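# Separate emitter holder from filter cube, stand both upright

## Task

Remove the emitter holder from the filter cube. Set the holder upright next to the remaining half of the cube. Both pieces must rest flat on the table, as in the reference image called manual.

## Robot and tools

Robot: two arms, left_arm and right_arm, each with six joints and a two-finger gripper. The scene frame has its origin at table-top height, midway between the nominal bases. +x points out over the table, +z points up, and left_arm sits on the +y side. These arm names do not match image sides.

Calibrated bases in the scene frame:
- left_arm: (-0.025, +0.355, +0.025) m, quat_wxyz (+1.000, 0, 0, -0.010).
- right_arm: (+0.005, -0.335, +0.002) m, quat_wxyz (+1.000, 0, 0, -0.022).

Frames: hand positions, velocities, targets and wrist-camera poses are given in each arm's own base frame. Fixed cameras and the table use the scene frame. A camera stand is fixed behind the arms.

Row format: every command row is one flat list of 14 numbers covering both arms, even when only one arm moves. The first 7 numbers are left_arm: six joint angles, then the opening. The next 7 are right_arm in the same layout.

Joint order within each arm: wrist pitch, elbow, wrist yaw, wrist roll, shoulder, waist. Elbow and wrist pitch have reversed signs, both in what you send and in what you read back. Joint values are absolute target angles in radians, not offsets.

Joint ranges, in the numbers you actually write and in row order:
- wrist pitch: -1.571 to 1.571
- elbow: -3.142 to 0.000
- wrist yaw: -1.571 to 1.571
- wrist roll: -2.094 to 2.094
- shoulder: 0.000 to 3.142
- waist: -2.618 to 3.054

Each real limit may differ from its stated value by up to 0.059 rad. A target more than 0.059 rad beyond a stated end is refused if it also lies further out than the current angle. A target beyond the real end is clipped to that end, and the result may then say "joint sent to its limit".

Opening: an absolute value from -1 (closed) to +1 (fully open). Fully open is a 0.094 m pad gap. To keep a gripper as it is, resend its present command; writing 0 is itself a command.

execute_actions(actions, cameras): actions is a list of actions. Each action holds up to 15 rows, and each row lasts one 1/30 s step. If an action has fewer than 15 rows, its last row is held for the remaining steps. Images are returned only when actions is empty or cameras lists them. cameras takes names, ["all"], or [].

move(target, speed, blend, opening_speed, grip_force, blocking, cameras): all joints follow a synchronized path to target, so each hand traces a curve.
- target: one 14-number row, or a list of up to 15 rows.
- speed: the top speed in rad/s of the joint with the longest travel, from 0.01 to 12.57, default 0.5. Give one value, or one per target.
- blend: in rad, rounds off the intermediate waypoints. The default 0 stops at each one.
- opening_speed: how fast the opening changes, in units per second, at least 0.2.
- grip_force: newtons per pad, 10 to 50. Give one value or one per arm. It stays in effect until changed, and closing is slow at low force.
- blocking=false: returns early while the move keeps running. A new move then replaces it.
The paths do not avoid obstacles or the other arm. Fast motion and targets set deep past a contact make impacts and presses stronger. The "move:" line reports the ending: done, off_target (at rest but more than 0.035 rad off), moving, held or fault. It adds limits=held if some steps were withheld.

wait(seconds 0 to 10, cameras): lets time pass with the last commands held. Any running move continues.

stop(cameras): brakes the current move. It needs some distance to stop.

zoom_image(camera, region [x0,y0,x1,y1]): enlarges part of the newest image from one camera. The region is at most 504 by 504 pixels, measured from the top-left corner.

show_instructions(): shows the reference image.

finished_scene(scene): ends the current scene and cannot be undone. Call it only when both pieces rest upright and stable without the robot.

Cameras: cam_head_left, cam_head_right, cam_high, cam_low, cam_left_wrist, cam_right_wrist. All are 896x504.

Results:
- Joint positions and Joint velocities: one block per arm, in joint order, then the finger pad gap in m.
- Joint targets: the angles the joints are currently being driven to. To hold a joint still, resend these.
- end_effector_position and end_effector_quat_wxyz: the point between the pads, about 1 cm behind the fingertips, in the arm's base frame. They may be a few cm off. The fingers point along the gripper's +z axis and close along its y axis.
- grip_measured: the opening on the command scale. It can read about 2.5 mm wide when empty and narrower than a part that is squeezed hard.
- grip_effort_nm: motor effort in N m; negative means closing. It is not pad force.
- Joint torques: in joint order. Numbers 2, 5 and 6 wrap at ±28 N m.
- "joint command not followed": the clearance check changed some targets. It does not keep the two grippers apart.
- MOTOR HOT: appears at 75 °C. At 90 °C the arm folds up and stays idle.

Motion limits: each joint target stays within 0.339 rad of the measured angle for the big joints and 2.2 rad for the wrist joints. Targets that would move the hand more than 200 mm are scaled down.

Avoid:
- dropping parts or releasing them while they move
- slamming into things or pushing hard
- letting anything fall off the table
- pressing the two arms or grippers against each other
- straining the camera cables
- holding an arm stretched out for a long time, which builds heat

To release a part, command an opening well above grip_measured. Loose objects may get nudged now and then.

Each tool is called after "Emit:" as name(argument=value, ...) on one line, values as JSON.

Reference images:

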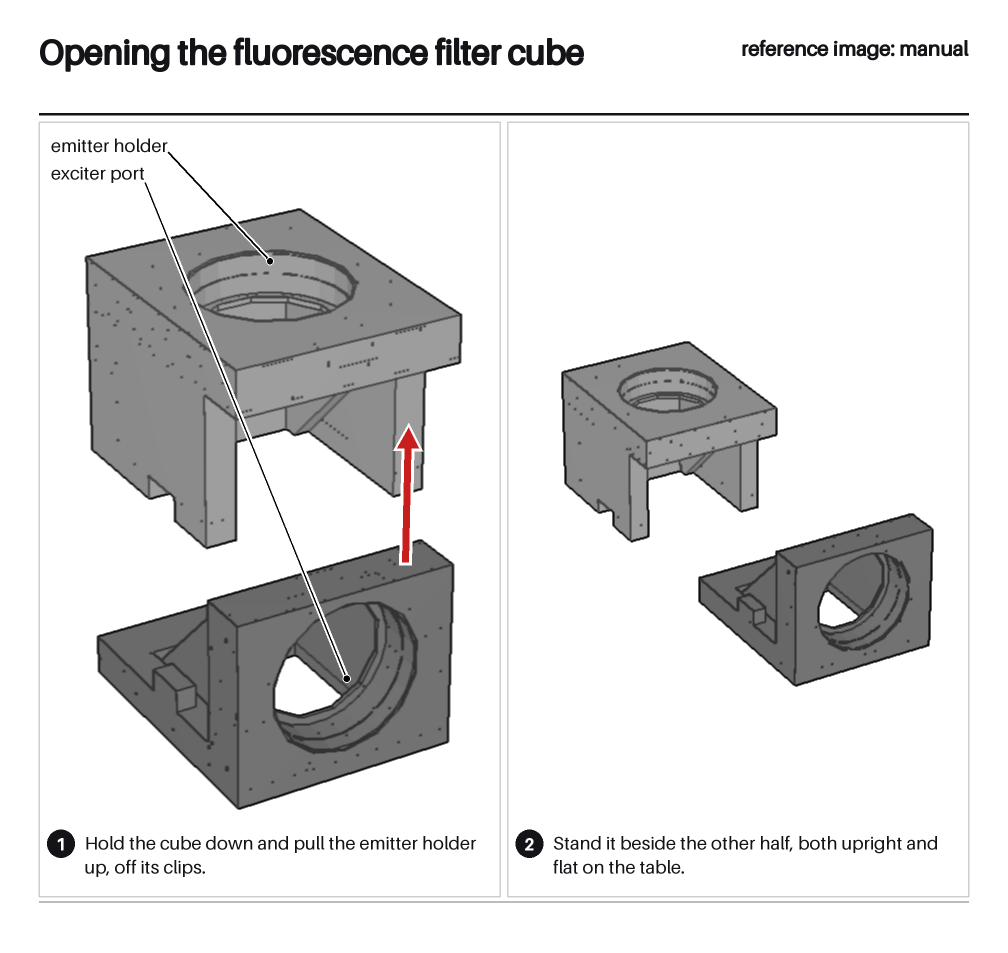

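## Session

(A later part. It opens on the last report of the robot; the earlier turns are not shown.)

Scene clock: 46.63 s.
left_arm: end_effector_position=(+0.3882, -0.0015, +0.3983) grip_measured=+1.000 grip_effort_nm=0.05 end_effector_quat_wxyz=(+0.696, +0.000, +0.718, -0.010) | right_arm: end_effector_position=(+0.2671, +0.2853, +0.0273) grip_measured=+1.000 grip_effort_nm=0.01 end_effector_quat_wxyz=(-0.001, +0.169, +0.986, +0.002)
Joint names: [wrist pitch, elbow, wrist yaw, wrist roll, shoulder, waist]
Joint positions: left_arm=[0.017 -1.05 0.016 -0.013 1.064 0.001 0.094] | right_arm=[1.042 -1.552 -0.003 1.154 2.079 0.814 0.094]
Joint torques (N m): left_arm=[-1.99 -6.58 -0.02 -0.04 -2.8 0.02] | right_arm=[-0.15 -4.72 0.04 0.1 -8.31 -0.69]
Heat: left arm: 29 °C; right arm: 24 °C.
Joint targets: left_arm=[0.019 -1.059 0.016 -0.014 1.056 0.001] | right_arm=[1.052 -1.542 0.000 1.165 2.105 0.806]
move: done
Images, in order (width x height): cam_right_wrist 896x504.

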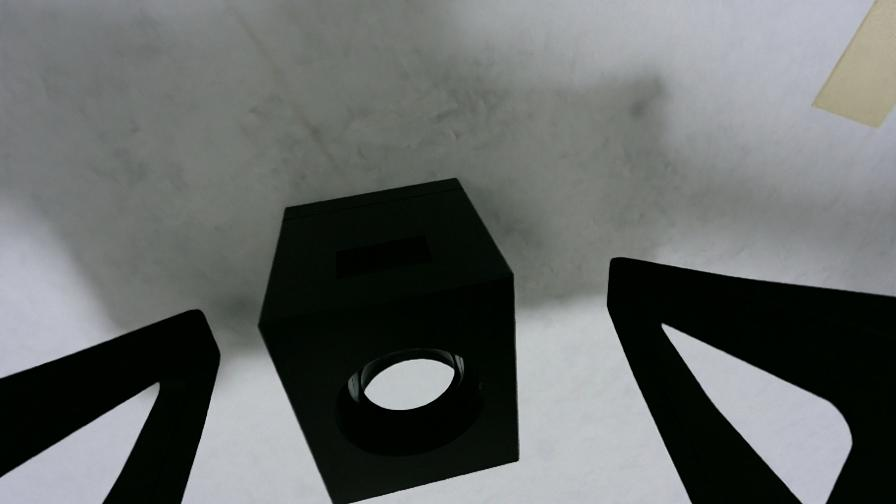

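Emit:
move(target=[0.019, -1.059, 0.016, -0.014, 1.056, 0.001, 1, 1.052, -1.542, 0.0, 1.085, 2.105, 0.806, 0.2], speed=0.3, opening_speed=0.6, cameras=["cam_right_wrist"])

Emit:
zoom_image(camera="cam_right_wrist", region=[200, 150, 600, 504])

Scene clock: 49.10 s.
left_arm: end_effector_position=(+0.3882, -0.0015, +0.3983) grip_measured=+1.000 grip_effort_nm=0.05 end_effector_quat_wxyz=(+0.696, +0.000, +0.718, -0.010) | right_arm: end_effector_position=(+0.2672, +0.2853, +0.0273) grip_measured=+0.203 grip_effort_nm=-0.12 end_effector_quat_wxyz=(-0.001, +0.136, +0.991, +0.002)
Joint names: [wrist pitch, elbow, wrist yaw, wrist roll, shoulder, waist]
Joint positions: left_arm=[0.017 -1.05 0.016 -0.013 1.064 0.001 0.094] | right_arm=[1.042 -1.552 -0.003 1.087 2.079 0.814 0.056]
Joint torques (N m): left_arm=[-2 -6.57 -0.02 -0.05 -2.85 0.02] | right_arm=[-0.18 -4.7 0.02 -0.04 -8.35 -0.75]
Heat: left arm: 29 °C; right arm: 24 °C.
Joint targets: left_arm=[0.019 -1.059 0.016 -0.014 1.056 0.001] | right_arm=[1.052 -1.542 0.000 1.085 2.105 0.806]
move: done
Images, in order (width x height): cam_right_wrist 896x504.

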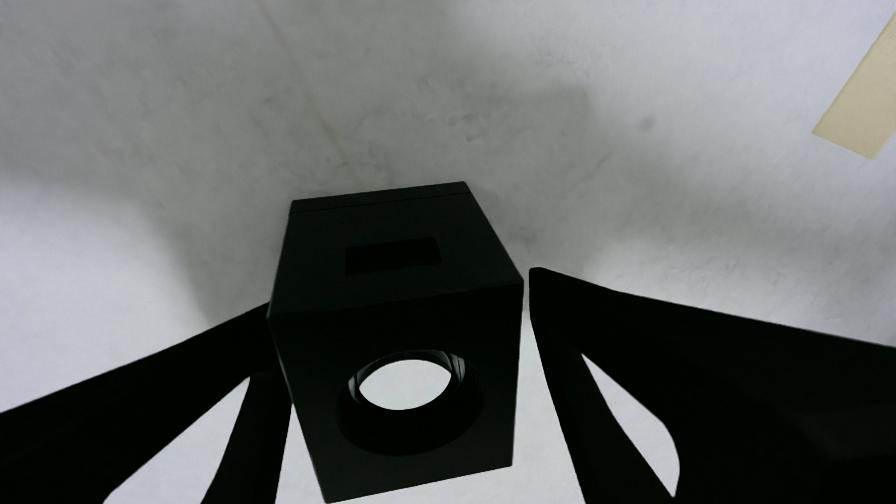

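Scaled by 1.260 from the camera's 896x504 image, which has a finer 1280x720 frame.

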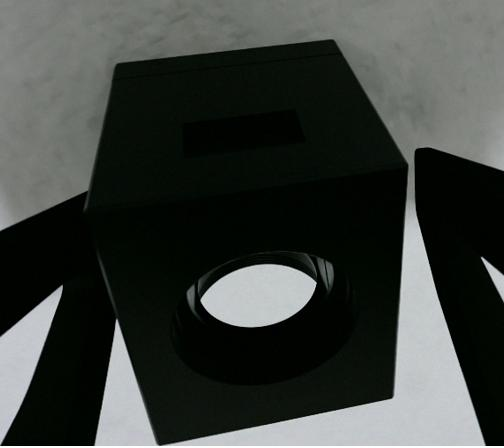

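Emit:
move(target=[0.019, -1.059, 0.016, -0.014, 1.056, 0.001, 1, 1.052, -1.542, 0.0, 1.085, 2.105, 0.806, -0.3], speed=0.3, opening_speed=0.3, cameras=["cam_right_wrist", "cam_head_left"])

Emit:
zoom_image(camera="cam_head_left", region=[360, 200, 500, 310])

Scene clock: 51.37 s.
left_arm: end_effector_position=(+0.3882, -0.0015, +0.3983) grip_measured=+1.000 grip_effort_nm=0.06 end_effector_quat_wxyz=(+0.696, +0.000, +0.718, -0.010) | right_arm: end_effector_position=(+0.2678, +0.2866, +0.0273) grip_measured=-0.132 grip_effort_nm=-1.02 end_effector_quat_wxyz=(+0.000, +0.136, +0.991, +0.005)
Joint names: [wrist pitch, elbow, wrist yaw, wrist roll, shoulder, waist]
Joint positions: left_arm=[0.017 -1.05 0.016 -0.013 1.064 0.001 0.094] | right_arm=[1.036 -1.552 -0.006 1.087 2.079 0.814 0.041]
Joint torques (N m): left_arm=[-2.01 -6.61 -0.01 -0.04 -2.86 0.02] | right_arm=[-0.15 -4.71 0.07 -0.04 -8.36 -0.7]
Heat: left arm: 29 °C; right arm: 24 °C.
Joint targets: left_arm=[0.019 -1.059 0.016 -0.014 1.056 0.001] | right_arm=[1.052 -1.542 0.000 1.085 2.105 0.806]
move: done
Images, in order (width x height): cam_head_left 896x504, cam_right_wrist 896x504.

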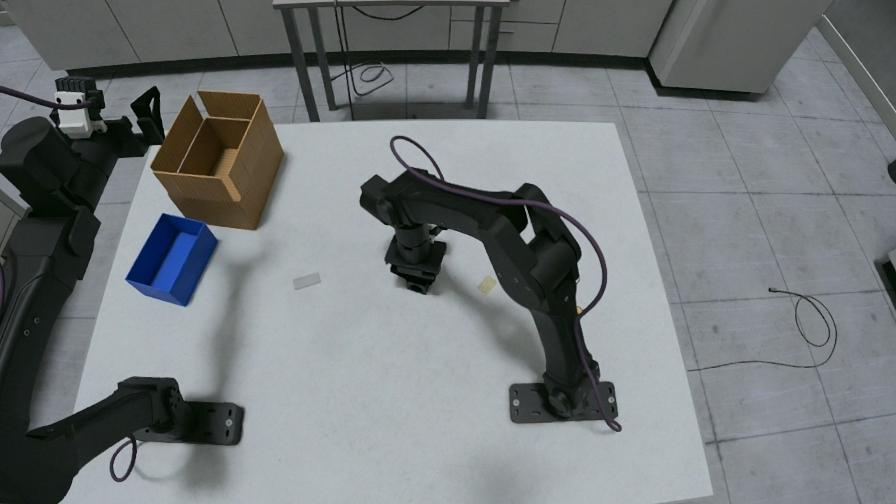

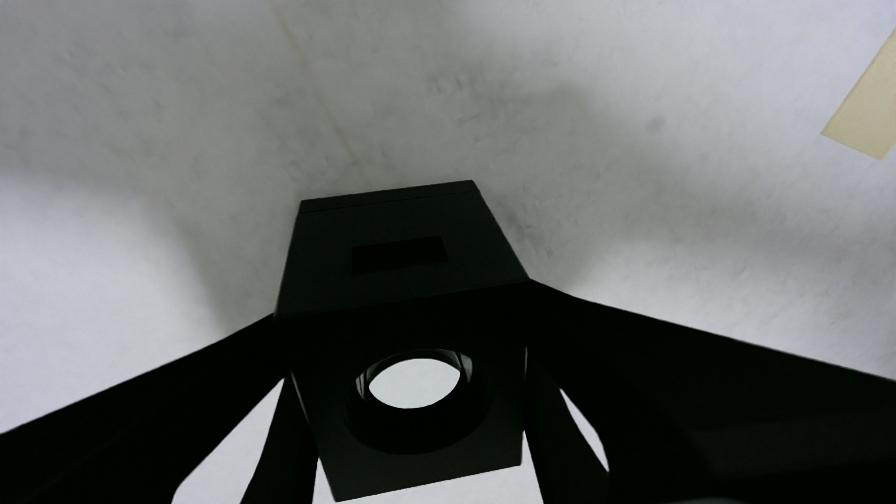

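Scaled by 3.600 from the camera's 896x504 image, which has a finer 1280x720 frame.

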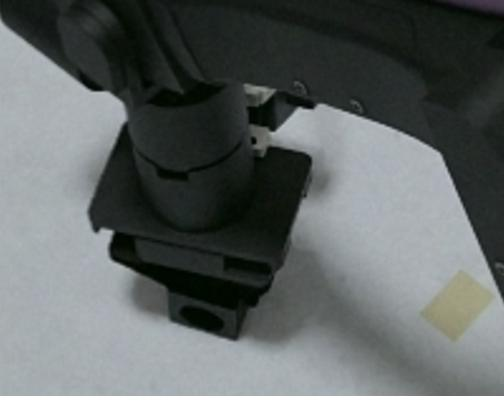

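Emit:
move(target=[[0.019, -1.059, 0.016, -0.014, 1.056, -0.6, 1, 1.052, -1.542, 0.0, 1.085, 2.105, 0.806, -0.3],[-0.642, -0.736, -1.078, -0.616, 2.056, -1.473, 1, 1.052, -1.542, 0.0, 1.085, 2.105, 0.806, -0.3]], speed=0.7, blend=0.2, cameras=["cam_left_wrist", "cam_head_left","cam_high","cam_low"])

Emit:
zoom_image(camera="cam_head_left", region=[300, 180, 500, 330])

Emit:
zoom_image(camera="cam_high", region=[480, 150, 640, 270])

Scene clock: 58.97 s.
left_arm: end_effector_position=(+0.3303, -0.3038, +0.2824) grip_measured=+1.000 grip_effort_nm=0.05 end_effector_quat_wxyz=(+0.575, +0.207, +0.763, -0.208) | right_arm: end_effector_position=(+0.2678, +0.2866, +0.0273) grip_measured=-0.132 grip_effort_nm=-1.02 end_effector_quat_wxyz=(+0.000, +0.136, +0.991, +0.005)
Joint names: [wrist pitch, elbow, wrist yaw, wrist roll, shoulder, waist]
Joint positions: left_arm=[-0.096 -0.978 -0.211 -0.137 1.334 -0.83 0.094] | right_arm=[1.036 -1.552 -0.006 1.087 2.079 0.814 0.041]
Joint torques (N m): left_arm=[-2.12 -6.52 -0.09 -0.02 -6.22 0.58] | right_arm=[-0.14 -4.74 0.05 -0.04 -8.35 -0.72]
Heat: left arm: 29 °C; right arm: 24 °C.
Joint targets: left_arm=[-0.111 -0.986 -0.215 -0.136 1.312 -0.823] | right_arm=[1.052 -1.542 0.000 1.085 2.105 0.806]
move: held (left_arm; a check stopped the path); path passed 1 of 2 targets; limits=held; left_arm: the wrist yaw is farthest, 0.867 rad from its target
joint command not followed: on one or more control steps a check withheld the commanded joint targets of the left arm, and it was not sent them on those steps.
cause: the commanded joint targets, or the way to them, would bring a part of the robot too close to another arm (this arm's fingers and the right arm's forearm (the part past the elbow), 29 mm apart when this arm was first held).
Images, in order (width x height): cam_head_left 896x504, cam_high 896x504, cam_low 896x504, cam_left_wrist 896x504.

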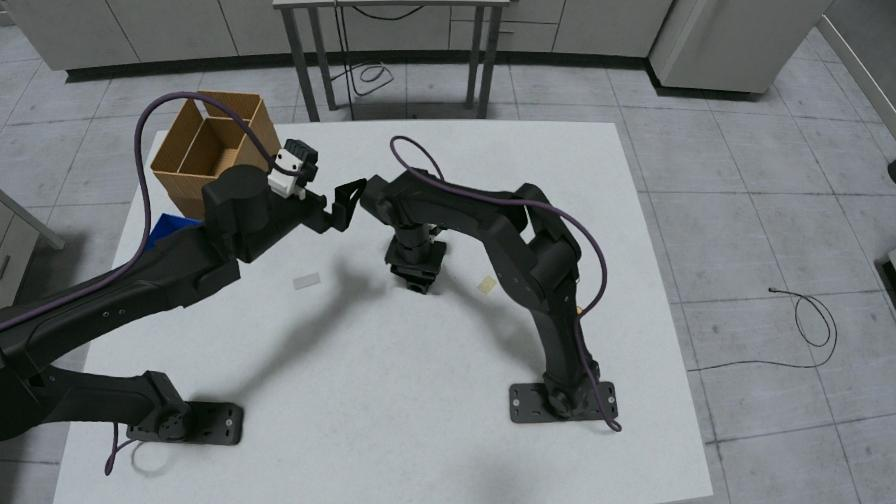

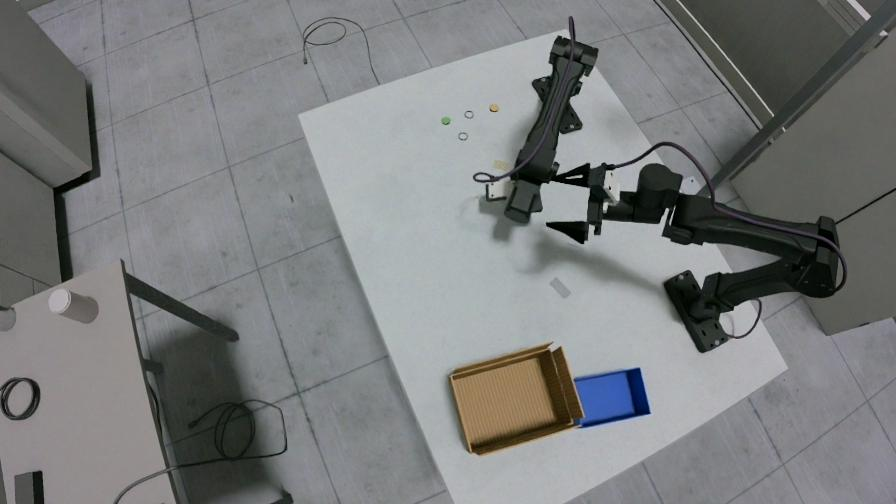

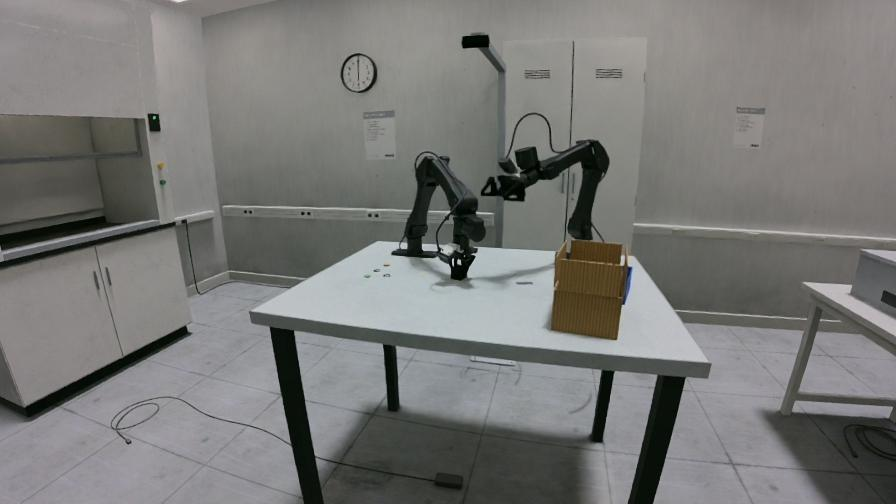

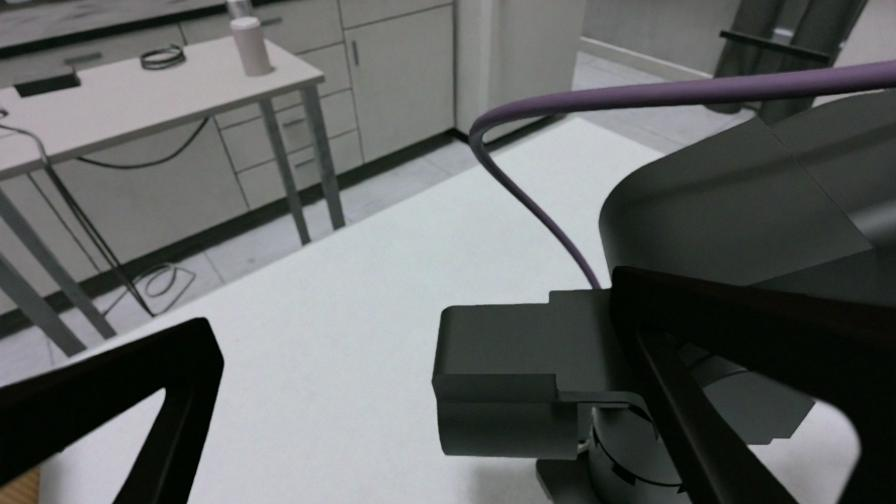

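Scaled by 2.520 from the camera's 896x504 image, which has a finer 1280x720 frame.

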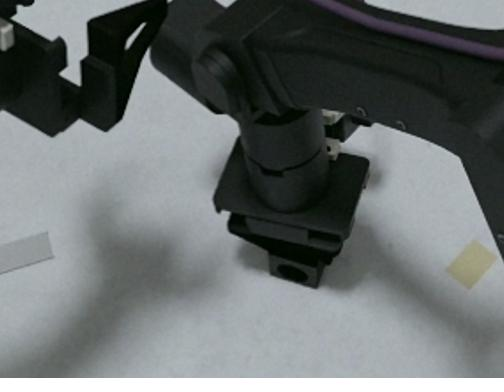

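Scaled by 3.150 from the camera's 896x504 image, which has a finer 1280x720 frame.

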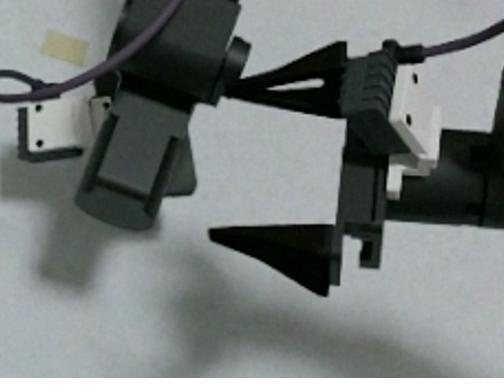

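Emit:
move(target=[[-0.111, -0.986, -0.7, -0.4, 1.312, -0.6, 1, 1.052, -1.542, 0.0, 1.085, 2.105, 0.806, -0.3],[-0.642, -0.736, -1.078, -0.616, 2.056, -0.9, 1, 1.052, -1.542, 0.0, 1.085, 2.105, 0.806, -0.3],[-0.642, -0.736, -1.078, -0.616, 2.056, -1.473, 1, 1.052, -1.542, 0.0, 1.085, 2.105, 0.806, -0.3]], speed=0.7, blend=0.1, cameras=["cam_left_wrist", "cam_head_left","cam_high","cam_low"])

Emit:
zoom_image(camera="cam_head_left", region=[300, 180, 500, 330])

Emit:
zoom_image(camera="cam_high", region=[480, 150, 640, 270])

Scene clock: 62.93 s.
left_arm: end_effector_position=(+0.1938, -0.3703, +0.0359) grip_measured=+1.000 grip_effort_nm=0.05 end_effector_quat_wxyz=(+0.584, +0.128, +0.796, -0.093) | right_arm: end_effector_position=(+0.2678, +0.2866, +0.0273) grip_measured=-0.132 grip_effort_nm=-1.02 end_effector_quat_wxyz=(+0.000, +0.136, +0.991, +0.005)
Joint names: [wrist pitch, elbow, wrist yaw, wrist roll, shoulder, waist]
Joint positions: left_arm=[-0.63 -0.741 -1.064 -0.604 2.041 -1.478 0.094] | right_arm=[1.036 -1.552 -0.006 1.087 2.079 0.814 0.041]
Joint torques (N m): left_arm=[-1.66 -2.85 -0.47 -0.16 -6.52 0.47] | right_arm=[-0.14 -4.68 0.05 -0.04 -8.31 -0.8]
Heat: left arm: 29 °C; right arm: 25 °C.
Joint targets: left_arm=[-0.642 -0.736 -1.078 -0.616 2.056 -1.473] | right_arm=[1.052 -1.542 0.000 1.085 2.105 0.806]
move: done
Images, in order (width x height): cam_head_left 896x504, cam_high 896x504, cam_low 896x504, cam_left_wrist 896x504.

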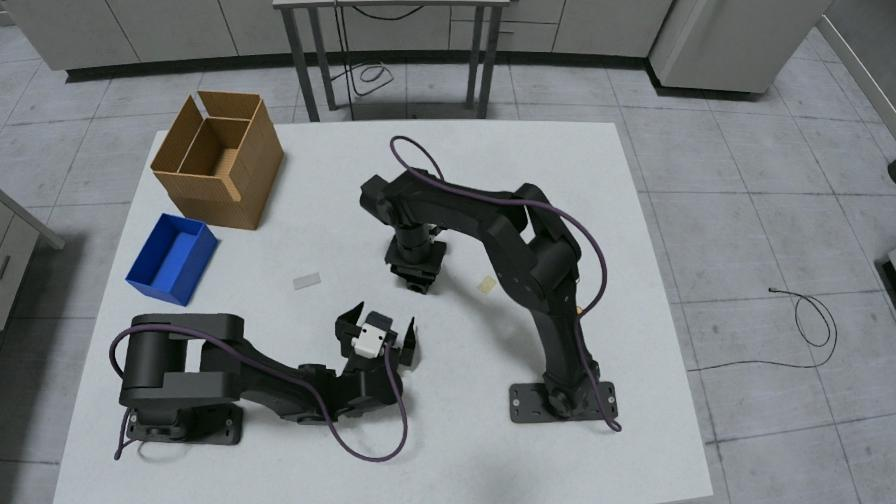

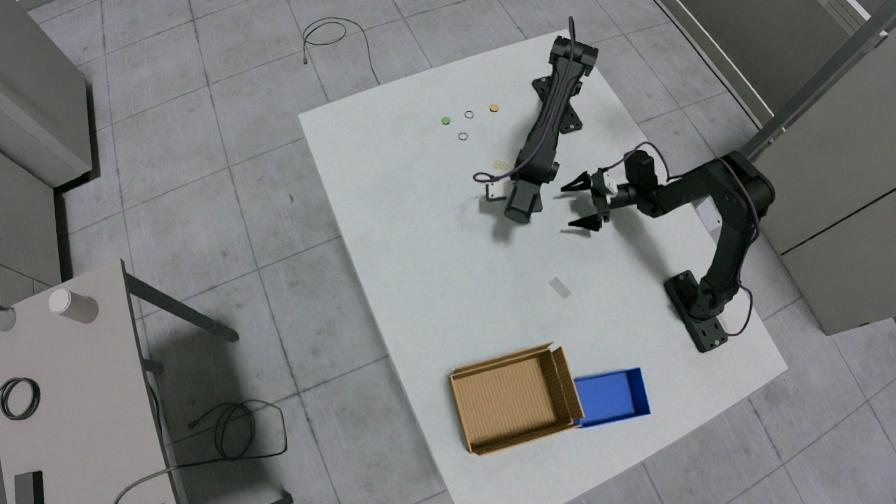

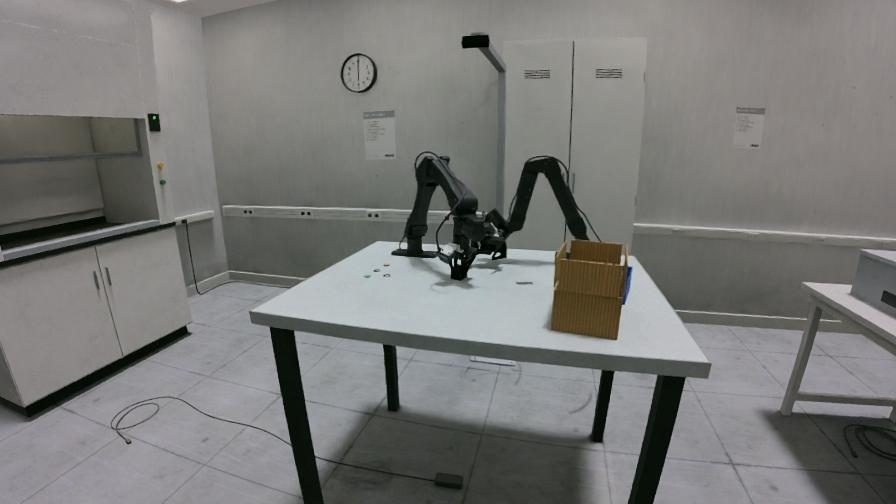

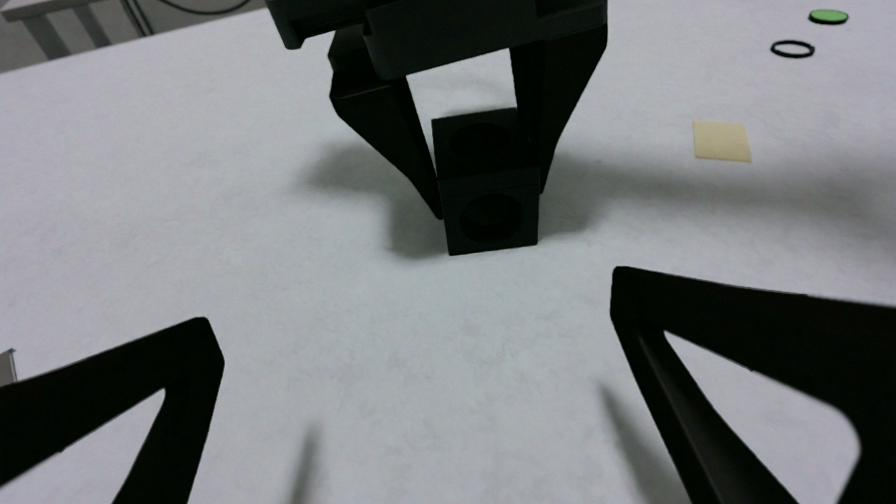

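Scaled by 2.520 from the camera's 896x504 image, which has a finer 1280x720 frame.

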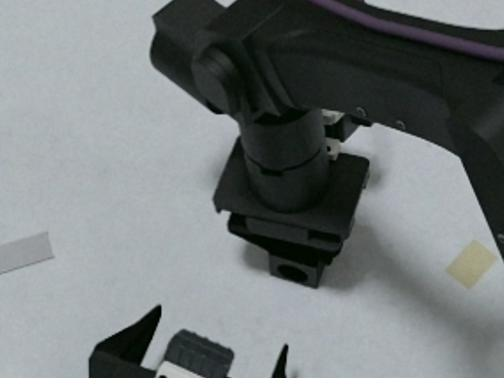

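Scaled by 3.150 from the camera's 896x504 image, which has a finer 1280x720 frame.

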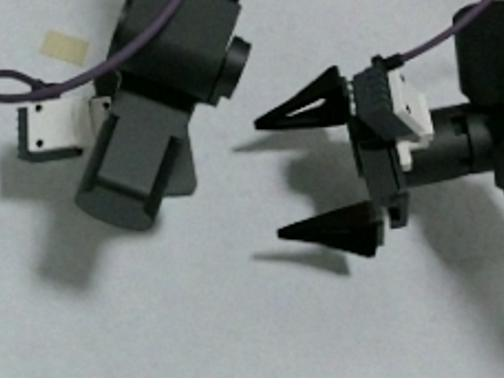

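Emit:
zoom_image(camera="cam_left_wrist", region=[360, 40, 640, 280])

Scaled by 1.800 from the camera's 896x504 image, which has a finer 1280x720 frame.

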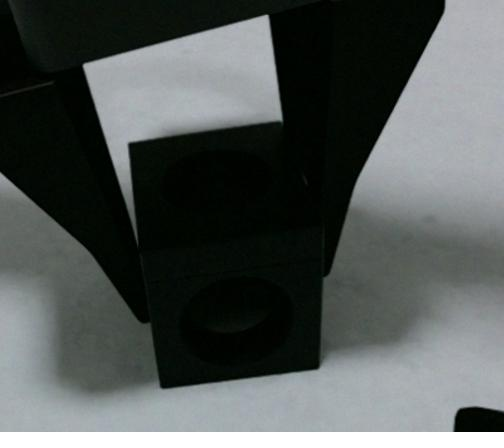

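Emit:
move(target=[-0.760, -0.892, -0.996, -0.500, 2.234, -1.381, 1, 1.052, -1.542, 0.0, 1.085, 2.105, 0.806, -0.3], speed=0.3, cameras=["cam_left_wrist","cam_high"])

Emit:
zoom_image(camera="cam_left_wrist", region=[270, 60, 570, 310])

Emit:
zoom_image(camera="cam_high", region=[500, 160, 620, 250])

Scene clock: 67.97 s.
left_arm: end_effector_position=(+0.2296, -0.3974, +0.0122) grip_measured=+1.000 grip_effort_nm=0.05 end_effector_quat_wxyz=(+0.584, +0.128, +0.797, -0.088) | right_arm: end_effector_position=(+0.2678, +0.2866, +0.0273) grip_measured=-0.132 grip_effort_nm=-1.02 end_effector_quat_wxyz=(+0.000, +0.136, +0.991, +0.005)
Joint names: [wrist pitch, elbow, wrist yaw, wrist roll, shoulder, waist]
Joint positions: left_arm=[-0.746 -0.875 -0.996 -0.503 2.211 -1.385 0.094] | right_arm=[1.036 -1.552 -0.006 1.087 2.079 0.814 0.041]
Joint torques (N m): left_arm=[-1.74 -4.55 -0.3 0 -7.21 0.34] | right_arm=[-0.14 -4.67 0.07 -0.05 -8.35 -0.8]
Heat: left arm: 29 °C; right arm: 25 °C.
Joint targets: left_arm=[-0.760 -0.892 -0.996 -0.500 2.234 -1.381] | right_arm=[1.052 -1.542 0.000 1.085 2.105 0.806]
move: done
Images, in order (width x height): cam_high 896x504, cam_left_wrist 896x504.

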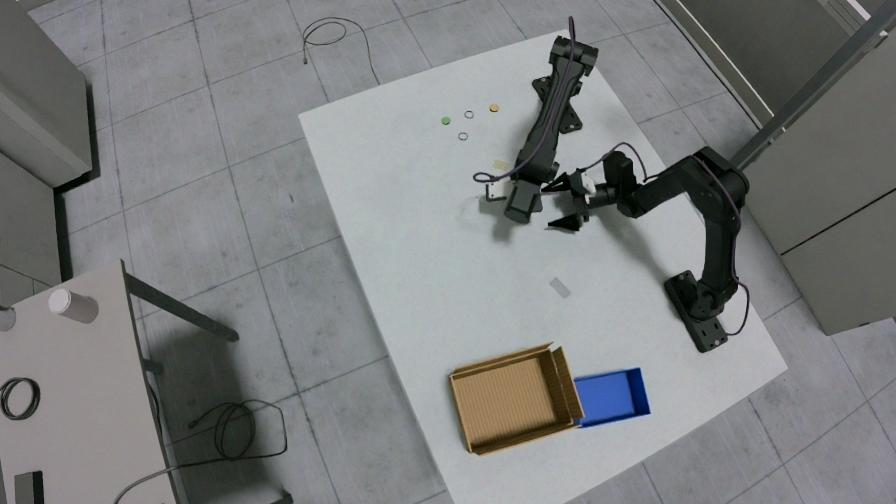

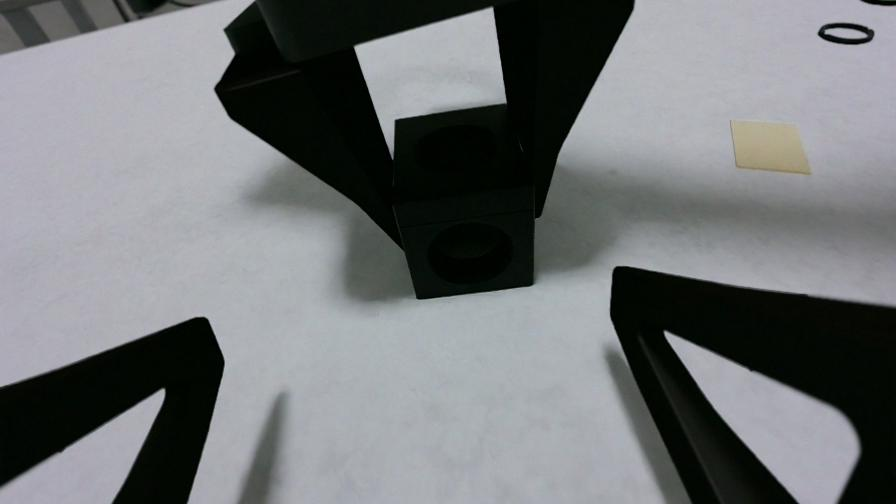

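Scaled by 1.680 from the camera's 896x504 image, which has a finer 1280x720 frame.

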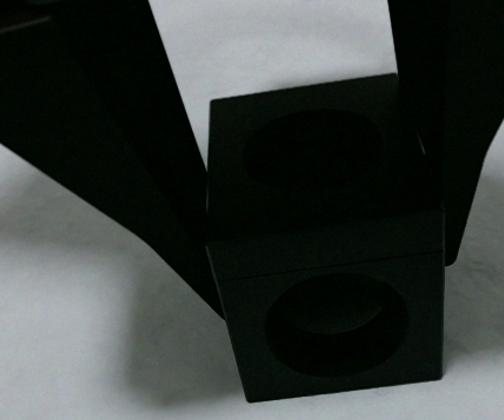

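Scaled by 4.200 from the camera's 896x504 image, which has a finer 1280x720 frame.

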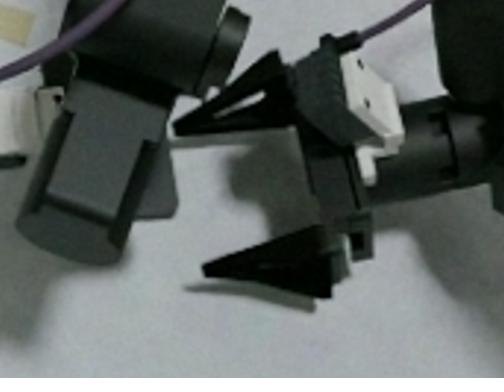

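Emit:
move(target=[[-0.760, -0.892, -0.996, -0.500, 2.234, -1.381, 1, 1.052, -1.542, 0.0, 1.085, 2.105, 0.806, 0.15],[-0.760, -0.892, -0.996, -0.500, 2.234, -1.381, 1, 1.076, -1.582, 0.0, 1.07, 2.112, 0.792, 0.15]], speed=0.2, opening_speed=0.6, cameras=["cam_left_wrist","cam_right_wrist"])

Emit:
zoom_image(camera="cam_left_wrist", region=[270, 60, 570, 310])

Emit:
zoom_image(camera="cam_right_wrist", region=[200, 150, 600, 504])

Scene clock: 72.60 s.
left_arm: end_effector_position=(+0.2296, -0.3975, +0.0122) grip_measured=+1.000 grip_effort_nm=0.04 end_effector_quat_wxyz=(+0.584, +0.128, +0.797, -0.088) | right_arm: end_effector_position=(+0.2714, +0.2824, +0.0245) grip_measured=+0.147 grip_effort_nm=0.14 end_effector_quat_wxyz=(-0.004, +0.136, +0.991, +0.001)
Joint names: [wrist pitch, elbow, wrist yaw, wrist roll, shoulder, waist]
Joint positions: left_arm=[-0.746 -0.875 -0.996 -0.502 2.211 -1.385 0.094] | right_arm=[1.042 -1.559 -0.007 1.073 2.091 0.8 0.054]
Joint torques (N m): left_arm=[-1.74 -4.48 -0.28 -0.01 -7.23 0.43] | right_arm=[0.05 -8.08 0.07 -0.01 -8.76 -0.72]
Heat: left arm: 29 °C; right arm: 25 °C.
Joint targets: left_arm=[-0.760 -0.892 -0.996 -0.500 2.234 -1.381] | right_arm=[1.076 -1.582 0.000 1.070 2.112 0.792]
move: done
Images, in order (width x height): cam_left_wrist 896x504, cam_right_wrist 896x504.

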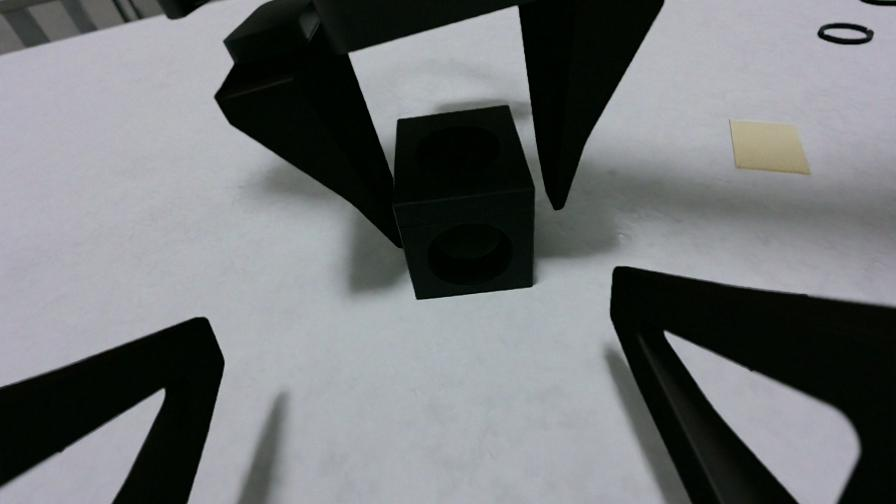

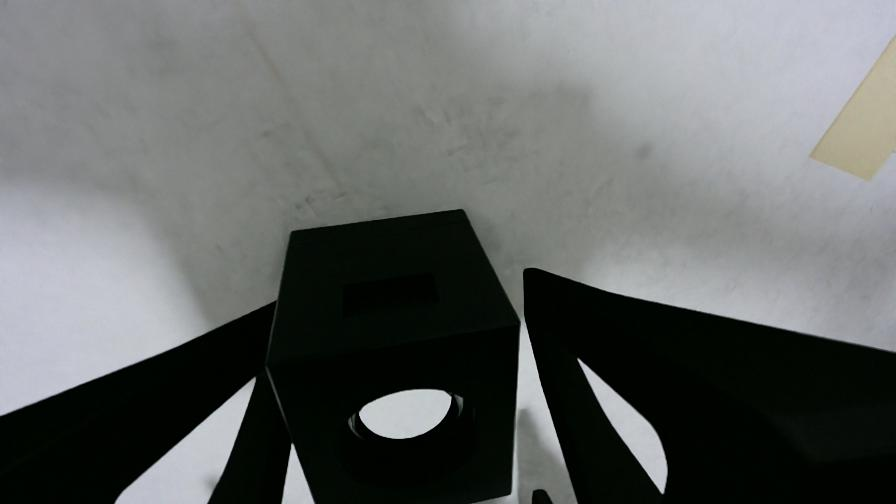

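Scaled by 1.680 from the camera's 896x504 image, which has a finer 1280x720 frame.

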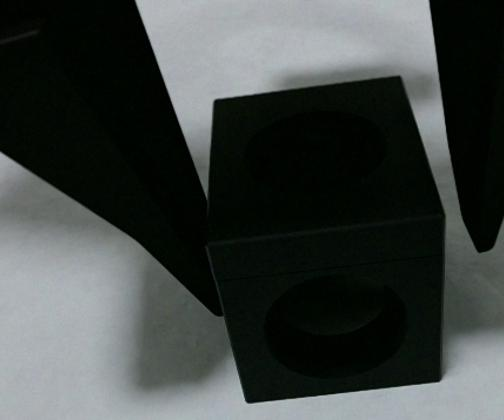

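Scaled by 1.260 from the camera's 896x504 image, which has a finer 1280x720 frame.

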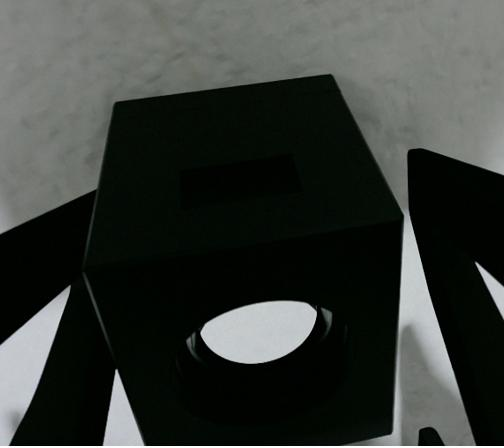

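Emit:
move(target=[[-0.760, -0.892, -0.996, -0.500, 2.234, -1.381, 1, 1.076, -1.582, 0.0, 1.07, 2.112, 0.792, 0.35],[-0.760, -0.892, -0.996, -0.500, 2.234, -1.381, 1, 0.931, -1.445, -0.057, 1.035, 2.024, 0.777, 0.35]], speed=0.2, opening_speed=0.6, cameras=["cam_left_wrist","cam_right_wrist"])

Emit:
zoom_image(camera="cam_left_wrist", region=[270, 60, 570, 310])

Emit:
zoom_image(camera="cam_right_wrist", region=[200, 150, 600, 504])

Scene clock: 78.30 s.
left_arm: end_effector_position=(+0.2296, -0.3975, +0.0122) grip_measured=+1.000 grip_effort_nm=0.05 end_effector_quat_wxyz=(+0.584, +0.128, +0.797, -0.088) | right_arm: end_effector_position=(+0.2705, +0.2840, +0.0192) grip_measured=+0.347 grip_effort_nm=0.14 end_effector_quat_wxyz=(-0.005, +0.127, +0.991, +0.039)
Joint names: [wrist pitch, elbow, wrist yaw, wrist roll, shoulder, waist]
Joint positions: left_arm=[-0.746 -0.875 -0.996 -0.502 2.211 -1.385 0.094] | right_arm=[0.934 -1.464 -0.055 1.04 2.045 0.782 0.063]
Joint torques (N m): left_arm=[-1.76 -4.48 -0.3 -0.01 -7.16 0.38] | right_arm=[-0.4 -3.93 -0.05 -0.05 -11.81 -0.44]
Heat: left arm: 29 °C; right arm: 25 °C.
Joint targets: left_arm=[-0.760 -0.892 -0.996 -0.500 2.234 -1.381] | right_arm=[0.931 -1.445 -0.057 1.035 2.024 0.777]
move: done
Images, in order (width x height): cam_left_wrist 896x504, cam_right_wrist 896x504.

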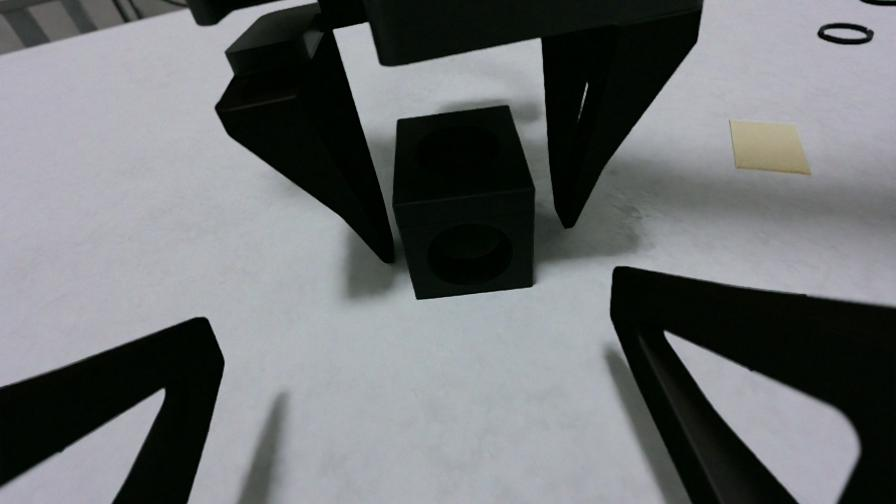

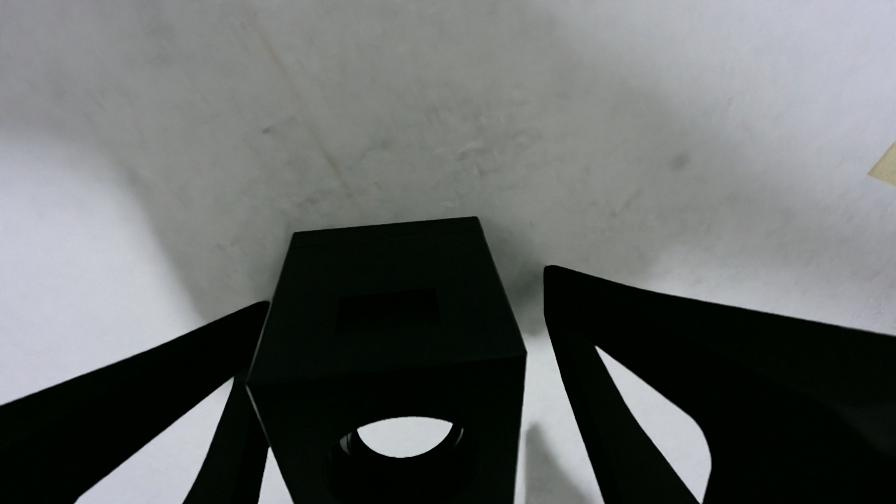

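Scaled by 1.680 from the camera's 896x504 image, which has a finer 1280x720 frame.

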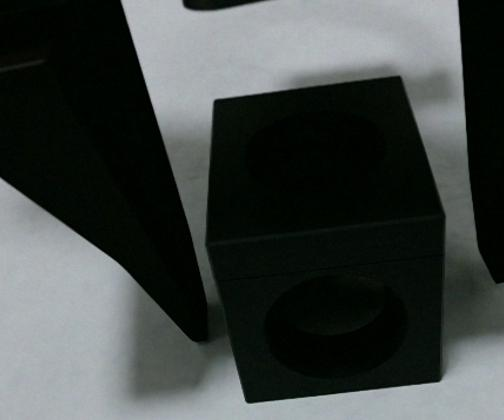

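Scaled by 1.260 from the camera's 896x504 image, which has a finer 1280x720 frame.

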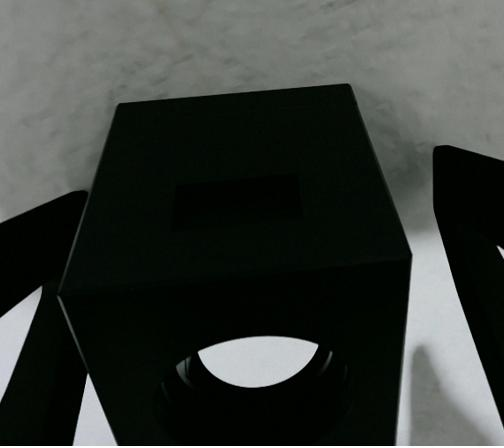

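Emit:
move(target=[[-0.760, -0.892, -0.996, -0.500, 2.234, -1.381, 1, 0.92, -1.436, -0.057, 1.045, 1.96, 0.777, 0.35],[-0.760, -0.892, -0.996, -0.500, 2.234, -1.381, 1, 0.918, -1.436, -0.057, 1.045, 2.022, 0.777, 0.35]], speed=0.2, opening_speed=0.6, cameras=["cam_left_wrist","cam_right_wrist"])

Emit:
zoom_image(camera="cam_left_wrist", region=[270, 60, 570, 310])

Emit:
zoom_image(camera="cam_right_wrist", region=[200, 150, 600, 504])

Scene clock: 81.00 s.
left_arm: end_effector_position=(+0.2296, -0.3975, +0.0122) grip_measured=+1.000 grip_effort_nm=0.05 end_effector_quat_wxyz=(+0.584, +0.128, +0.797, -0.088) | right_arm: end_effector_position=(+0.2730, +0.2875, +0.0315) grip_measured=+0.347 grip_effort_nm=0.14 end_effector_quat_wxyz=(+0.009, +0.126, +0.990, +0.060)
Joint names: [wrist pitch, elbow, wrist yaw, wrist roll, shoulder, waist]
Joint positions: left_arm=[-0.746 -0.875 -0.996 -0.502 2.211 -1.385 0.094] | right_arm=[0.91 -1.446 -0.059 1.039 2.002 0.782 0.063]
Joint torques (N m): left_arm=[-1.76 -4.48 -0.29 -0.01 -7.2 0.4] | right_arm=[-0.41 -4.93 -0.03 0.04 -8.23 -0.5]
Heat: left arm: 29 °C; right arm: 25 °C.
Joint targets: left_arm=[-0.760 -0.892 -0.996 -0.500 2.234 -1.381] | right_arm=[0.918 -1.436 -0.057 1.045 2.022 0.777]
move: done
Images, in order (width x height): cam_left_wrist 896x504, cam_right_wrist 896x504.

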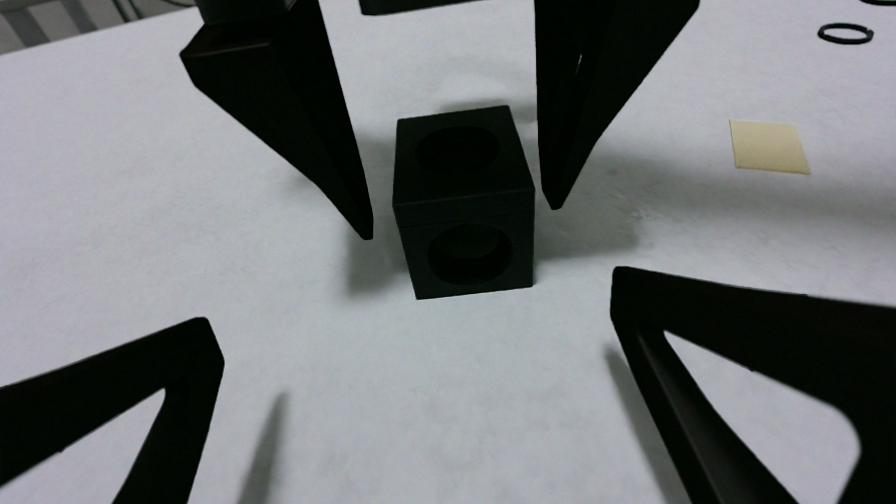

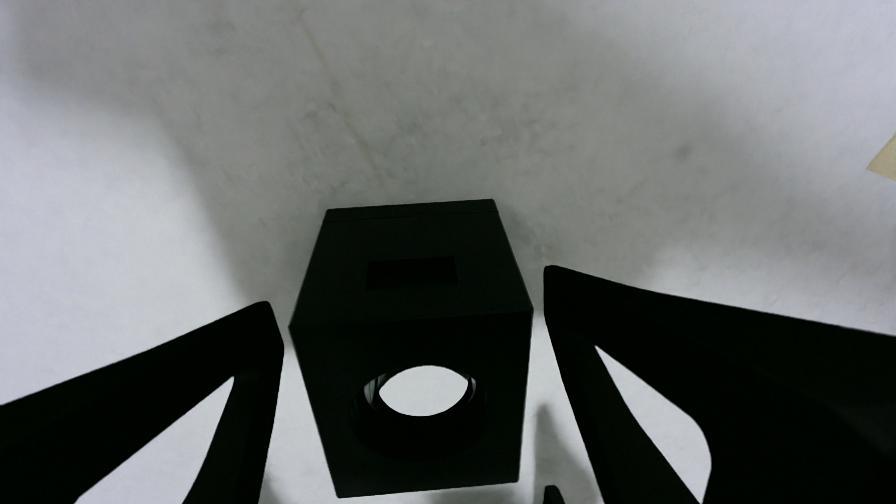

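Scaled by 1.680 from the camera's 896x504 image, which has a finer 1280x720 frame.

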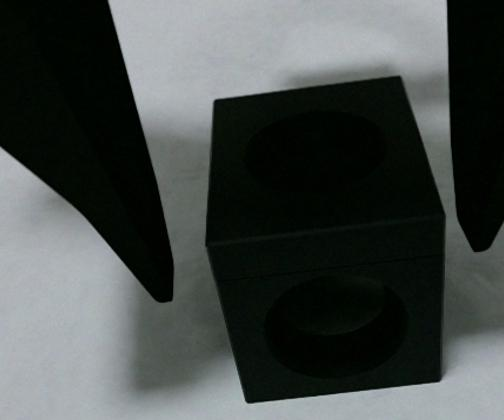

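Scaled by 1.260 from the camera's 896x504 image, which has a finer 1280x720 frame.

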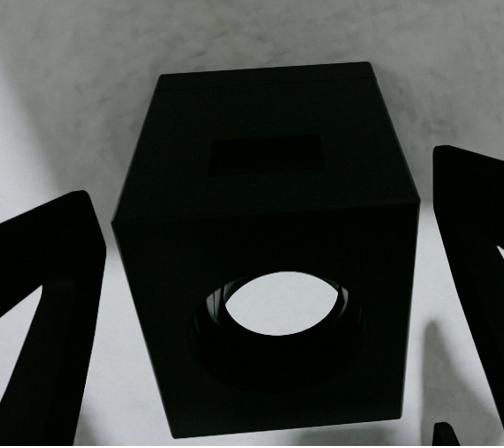

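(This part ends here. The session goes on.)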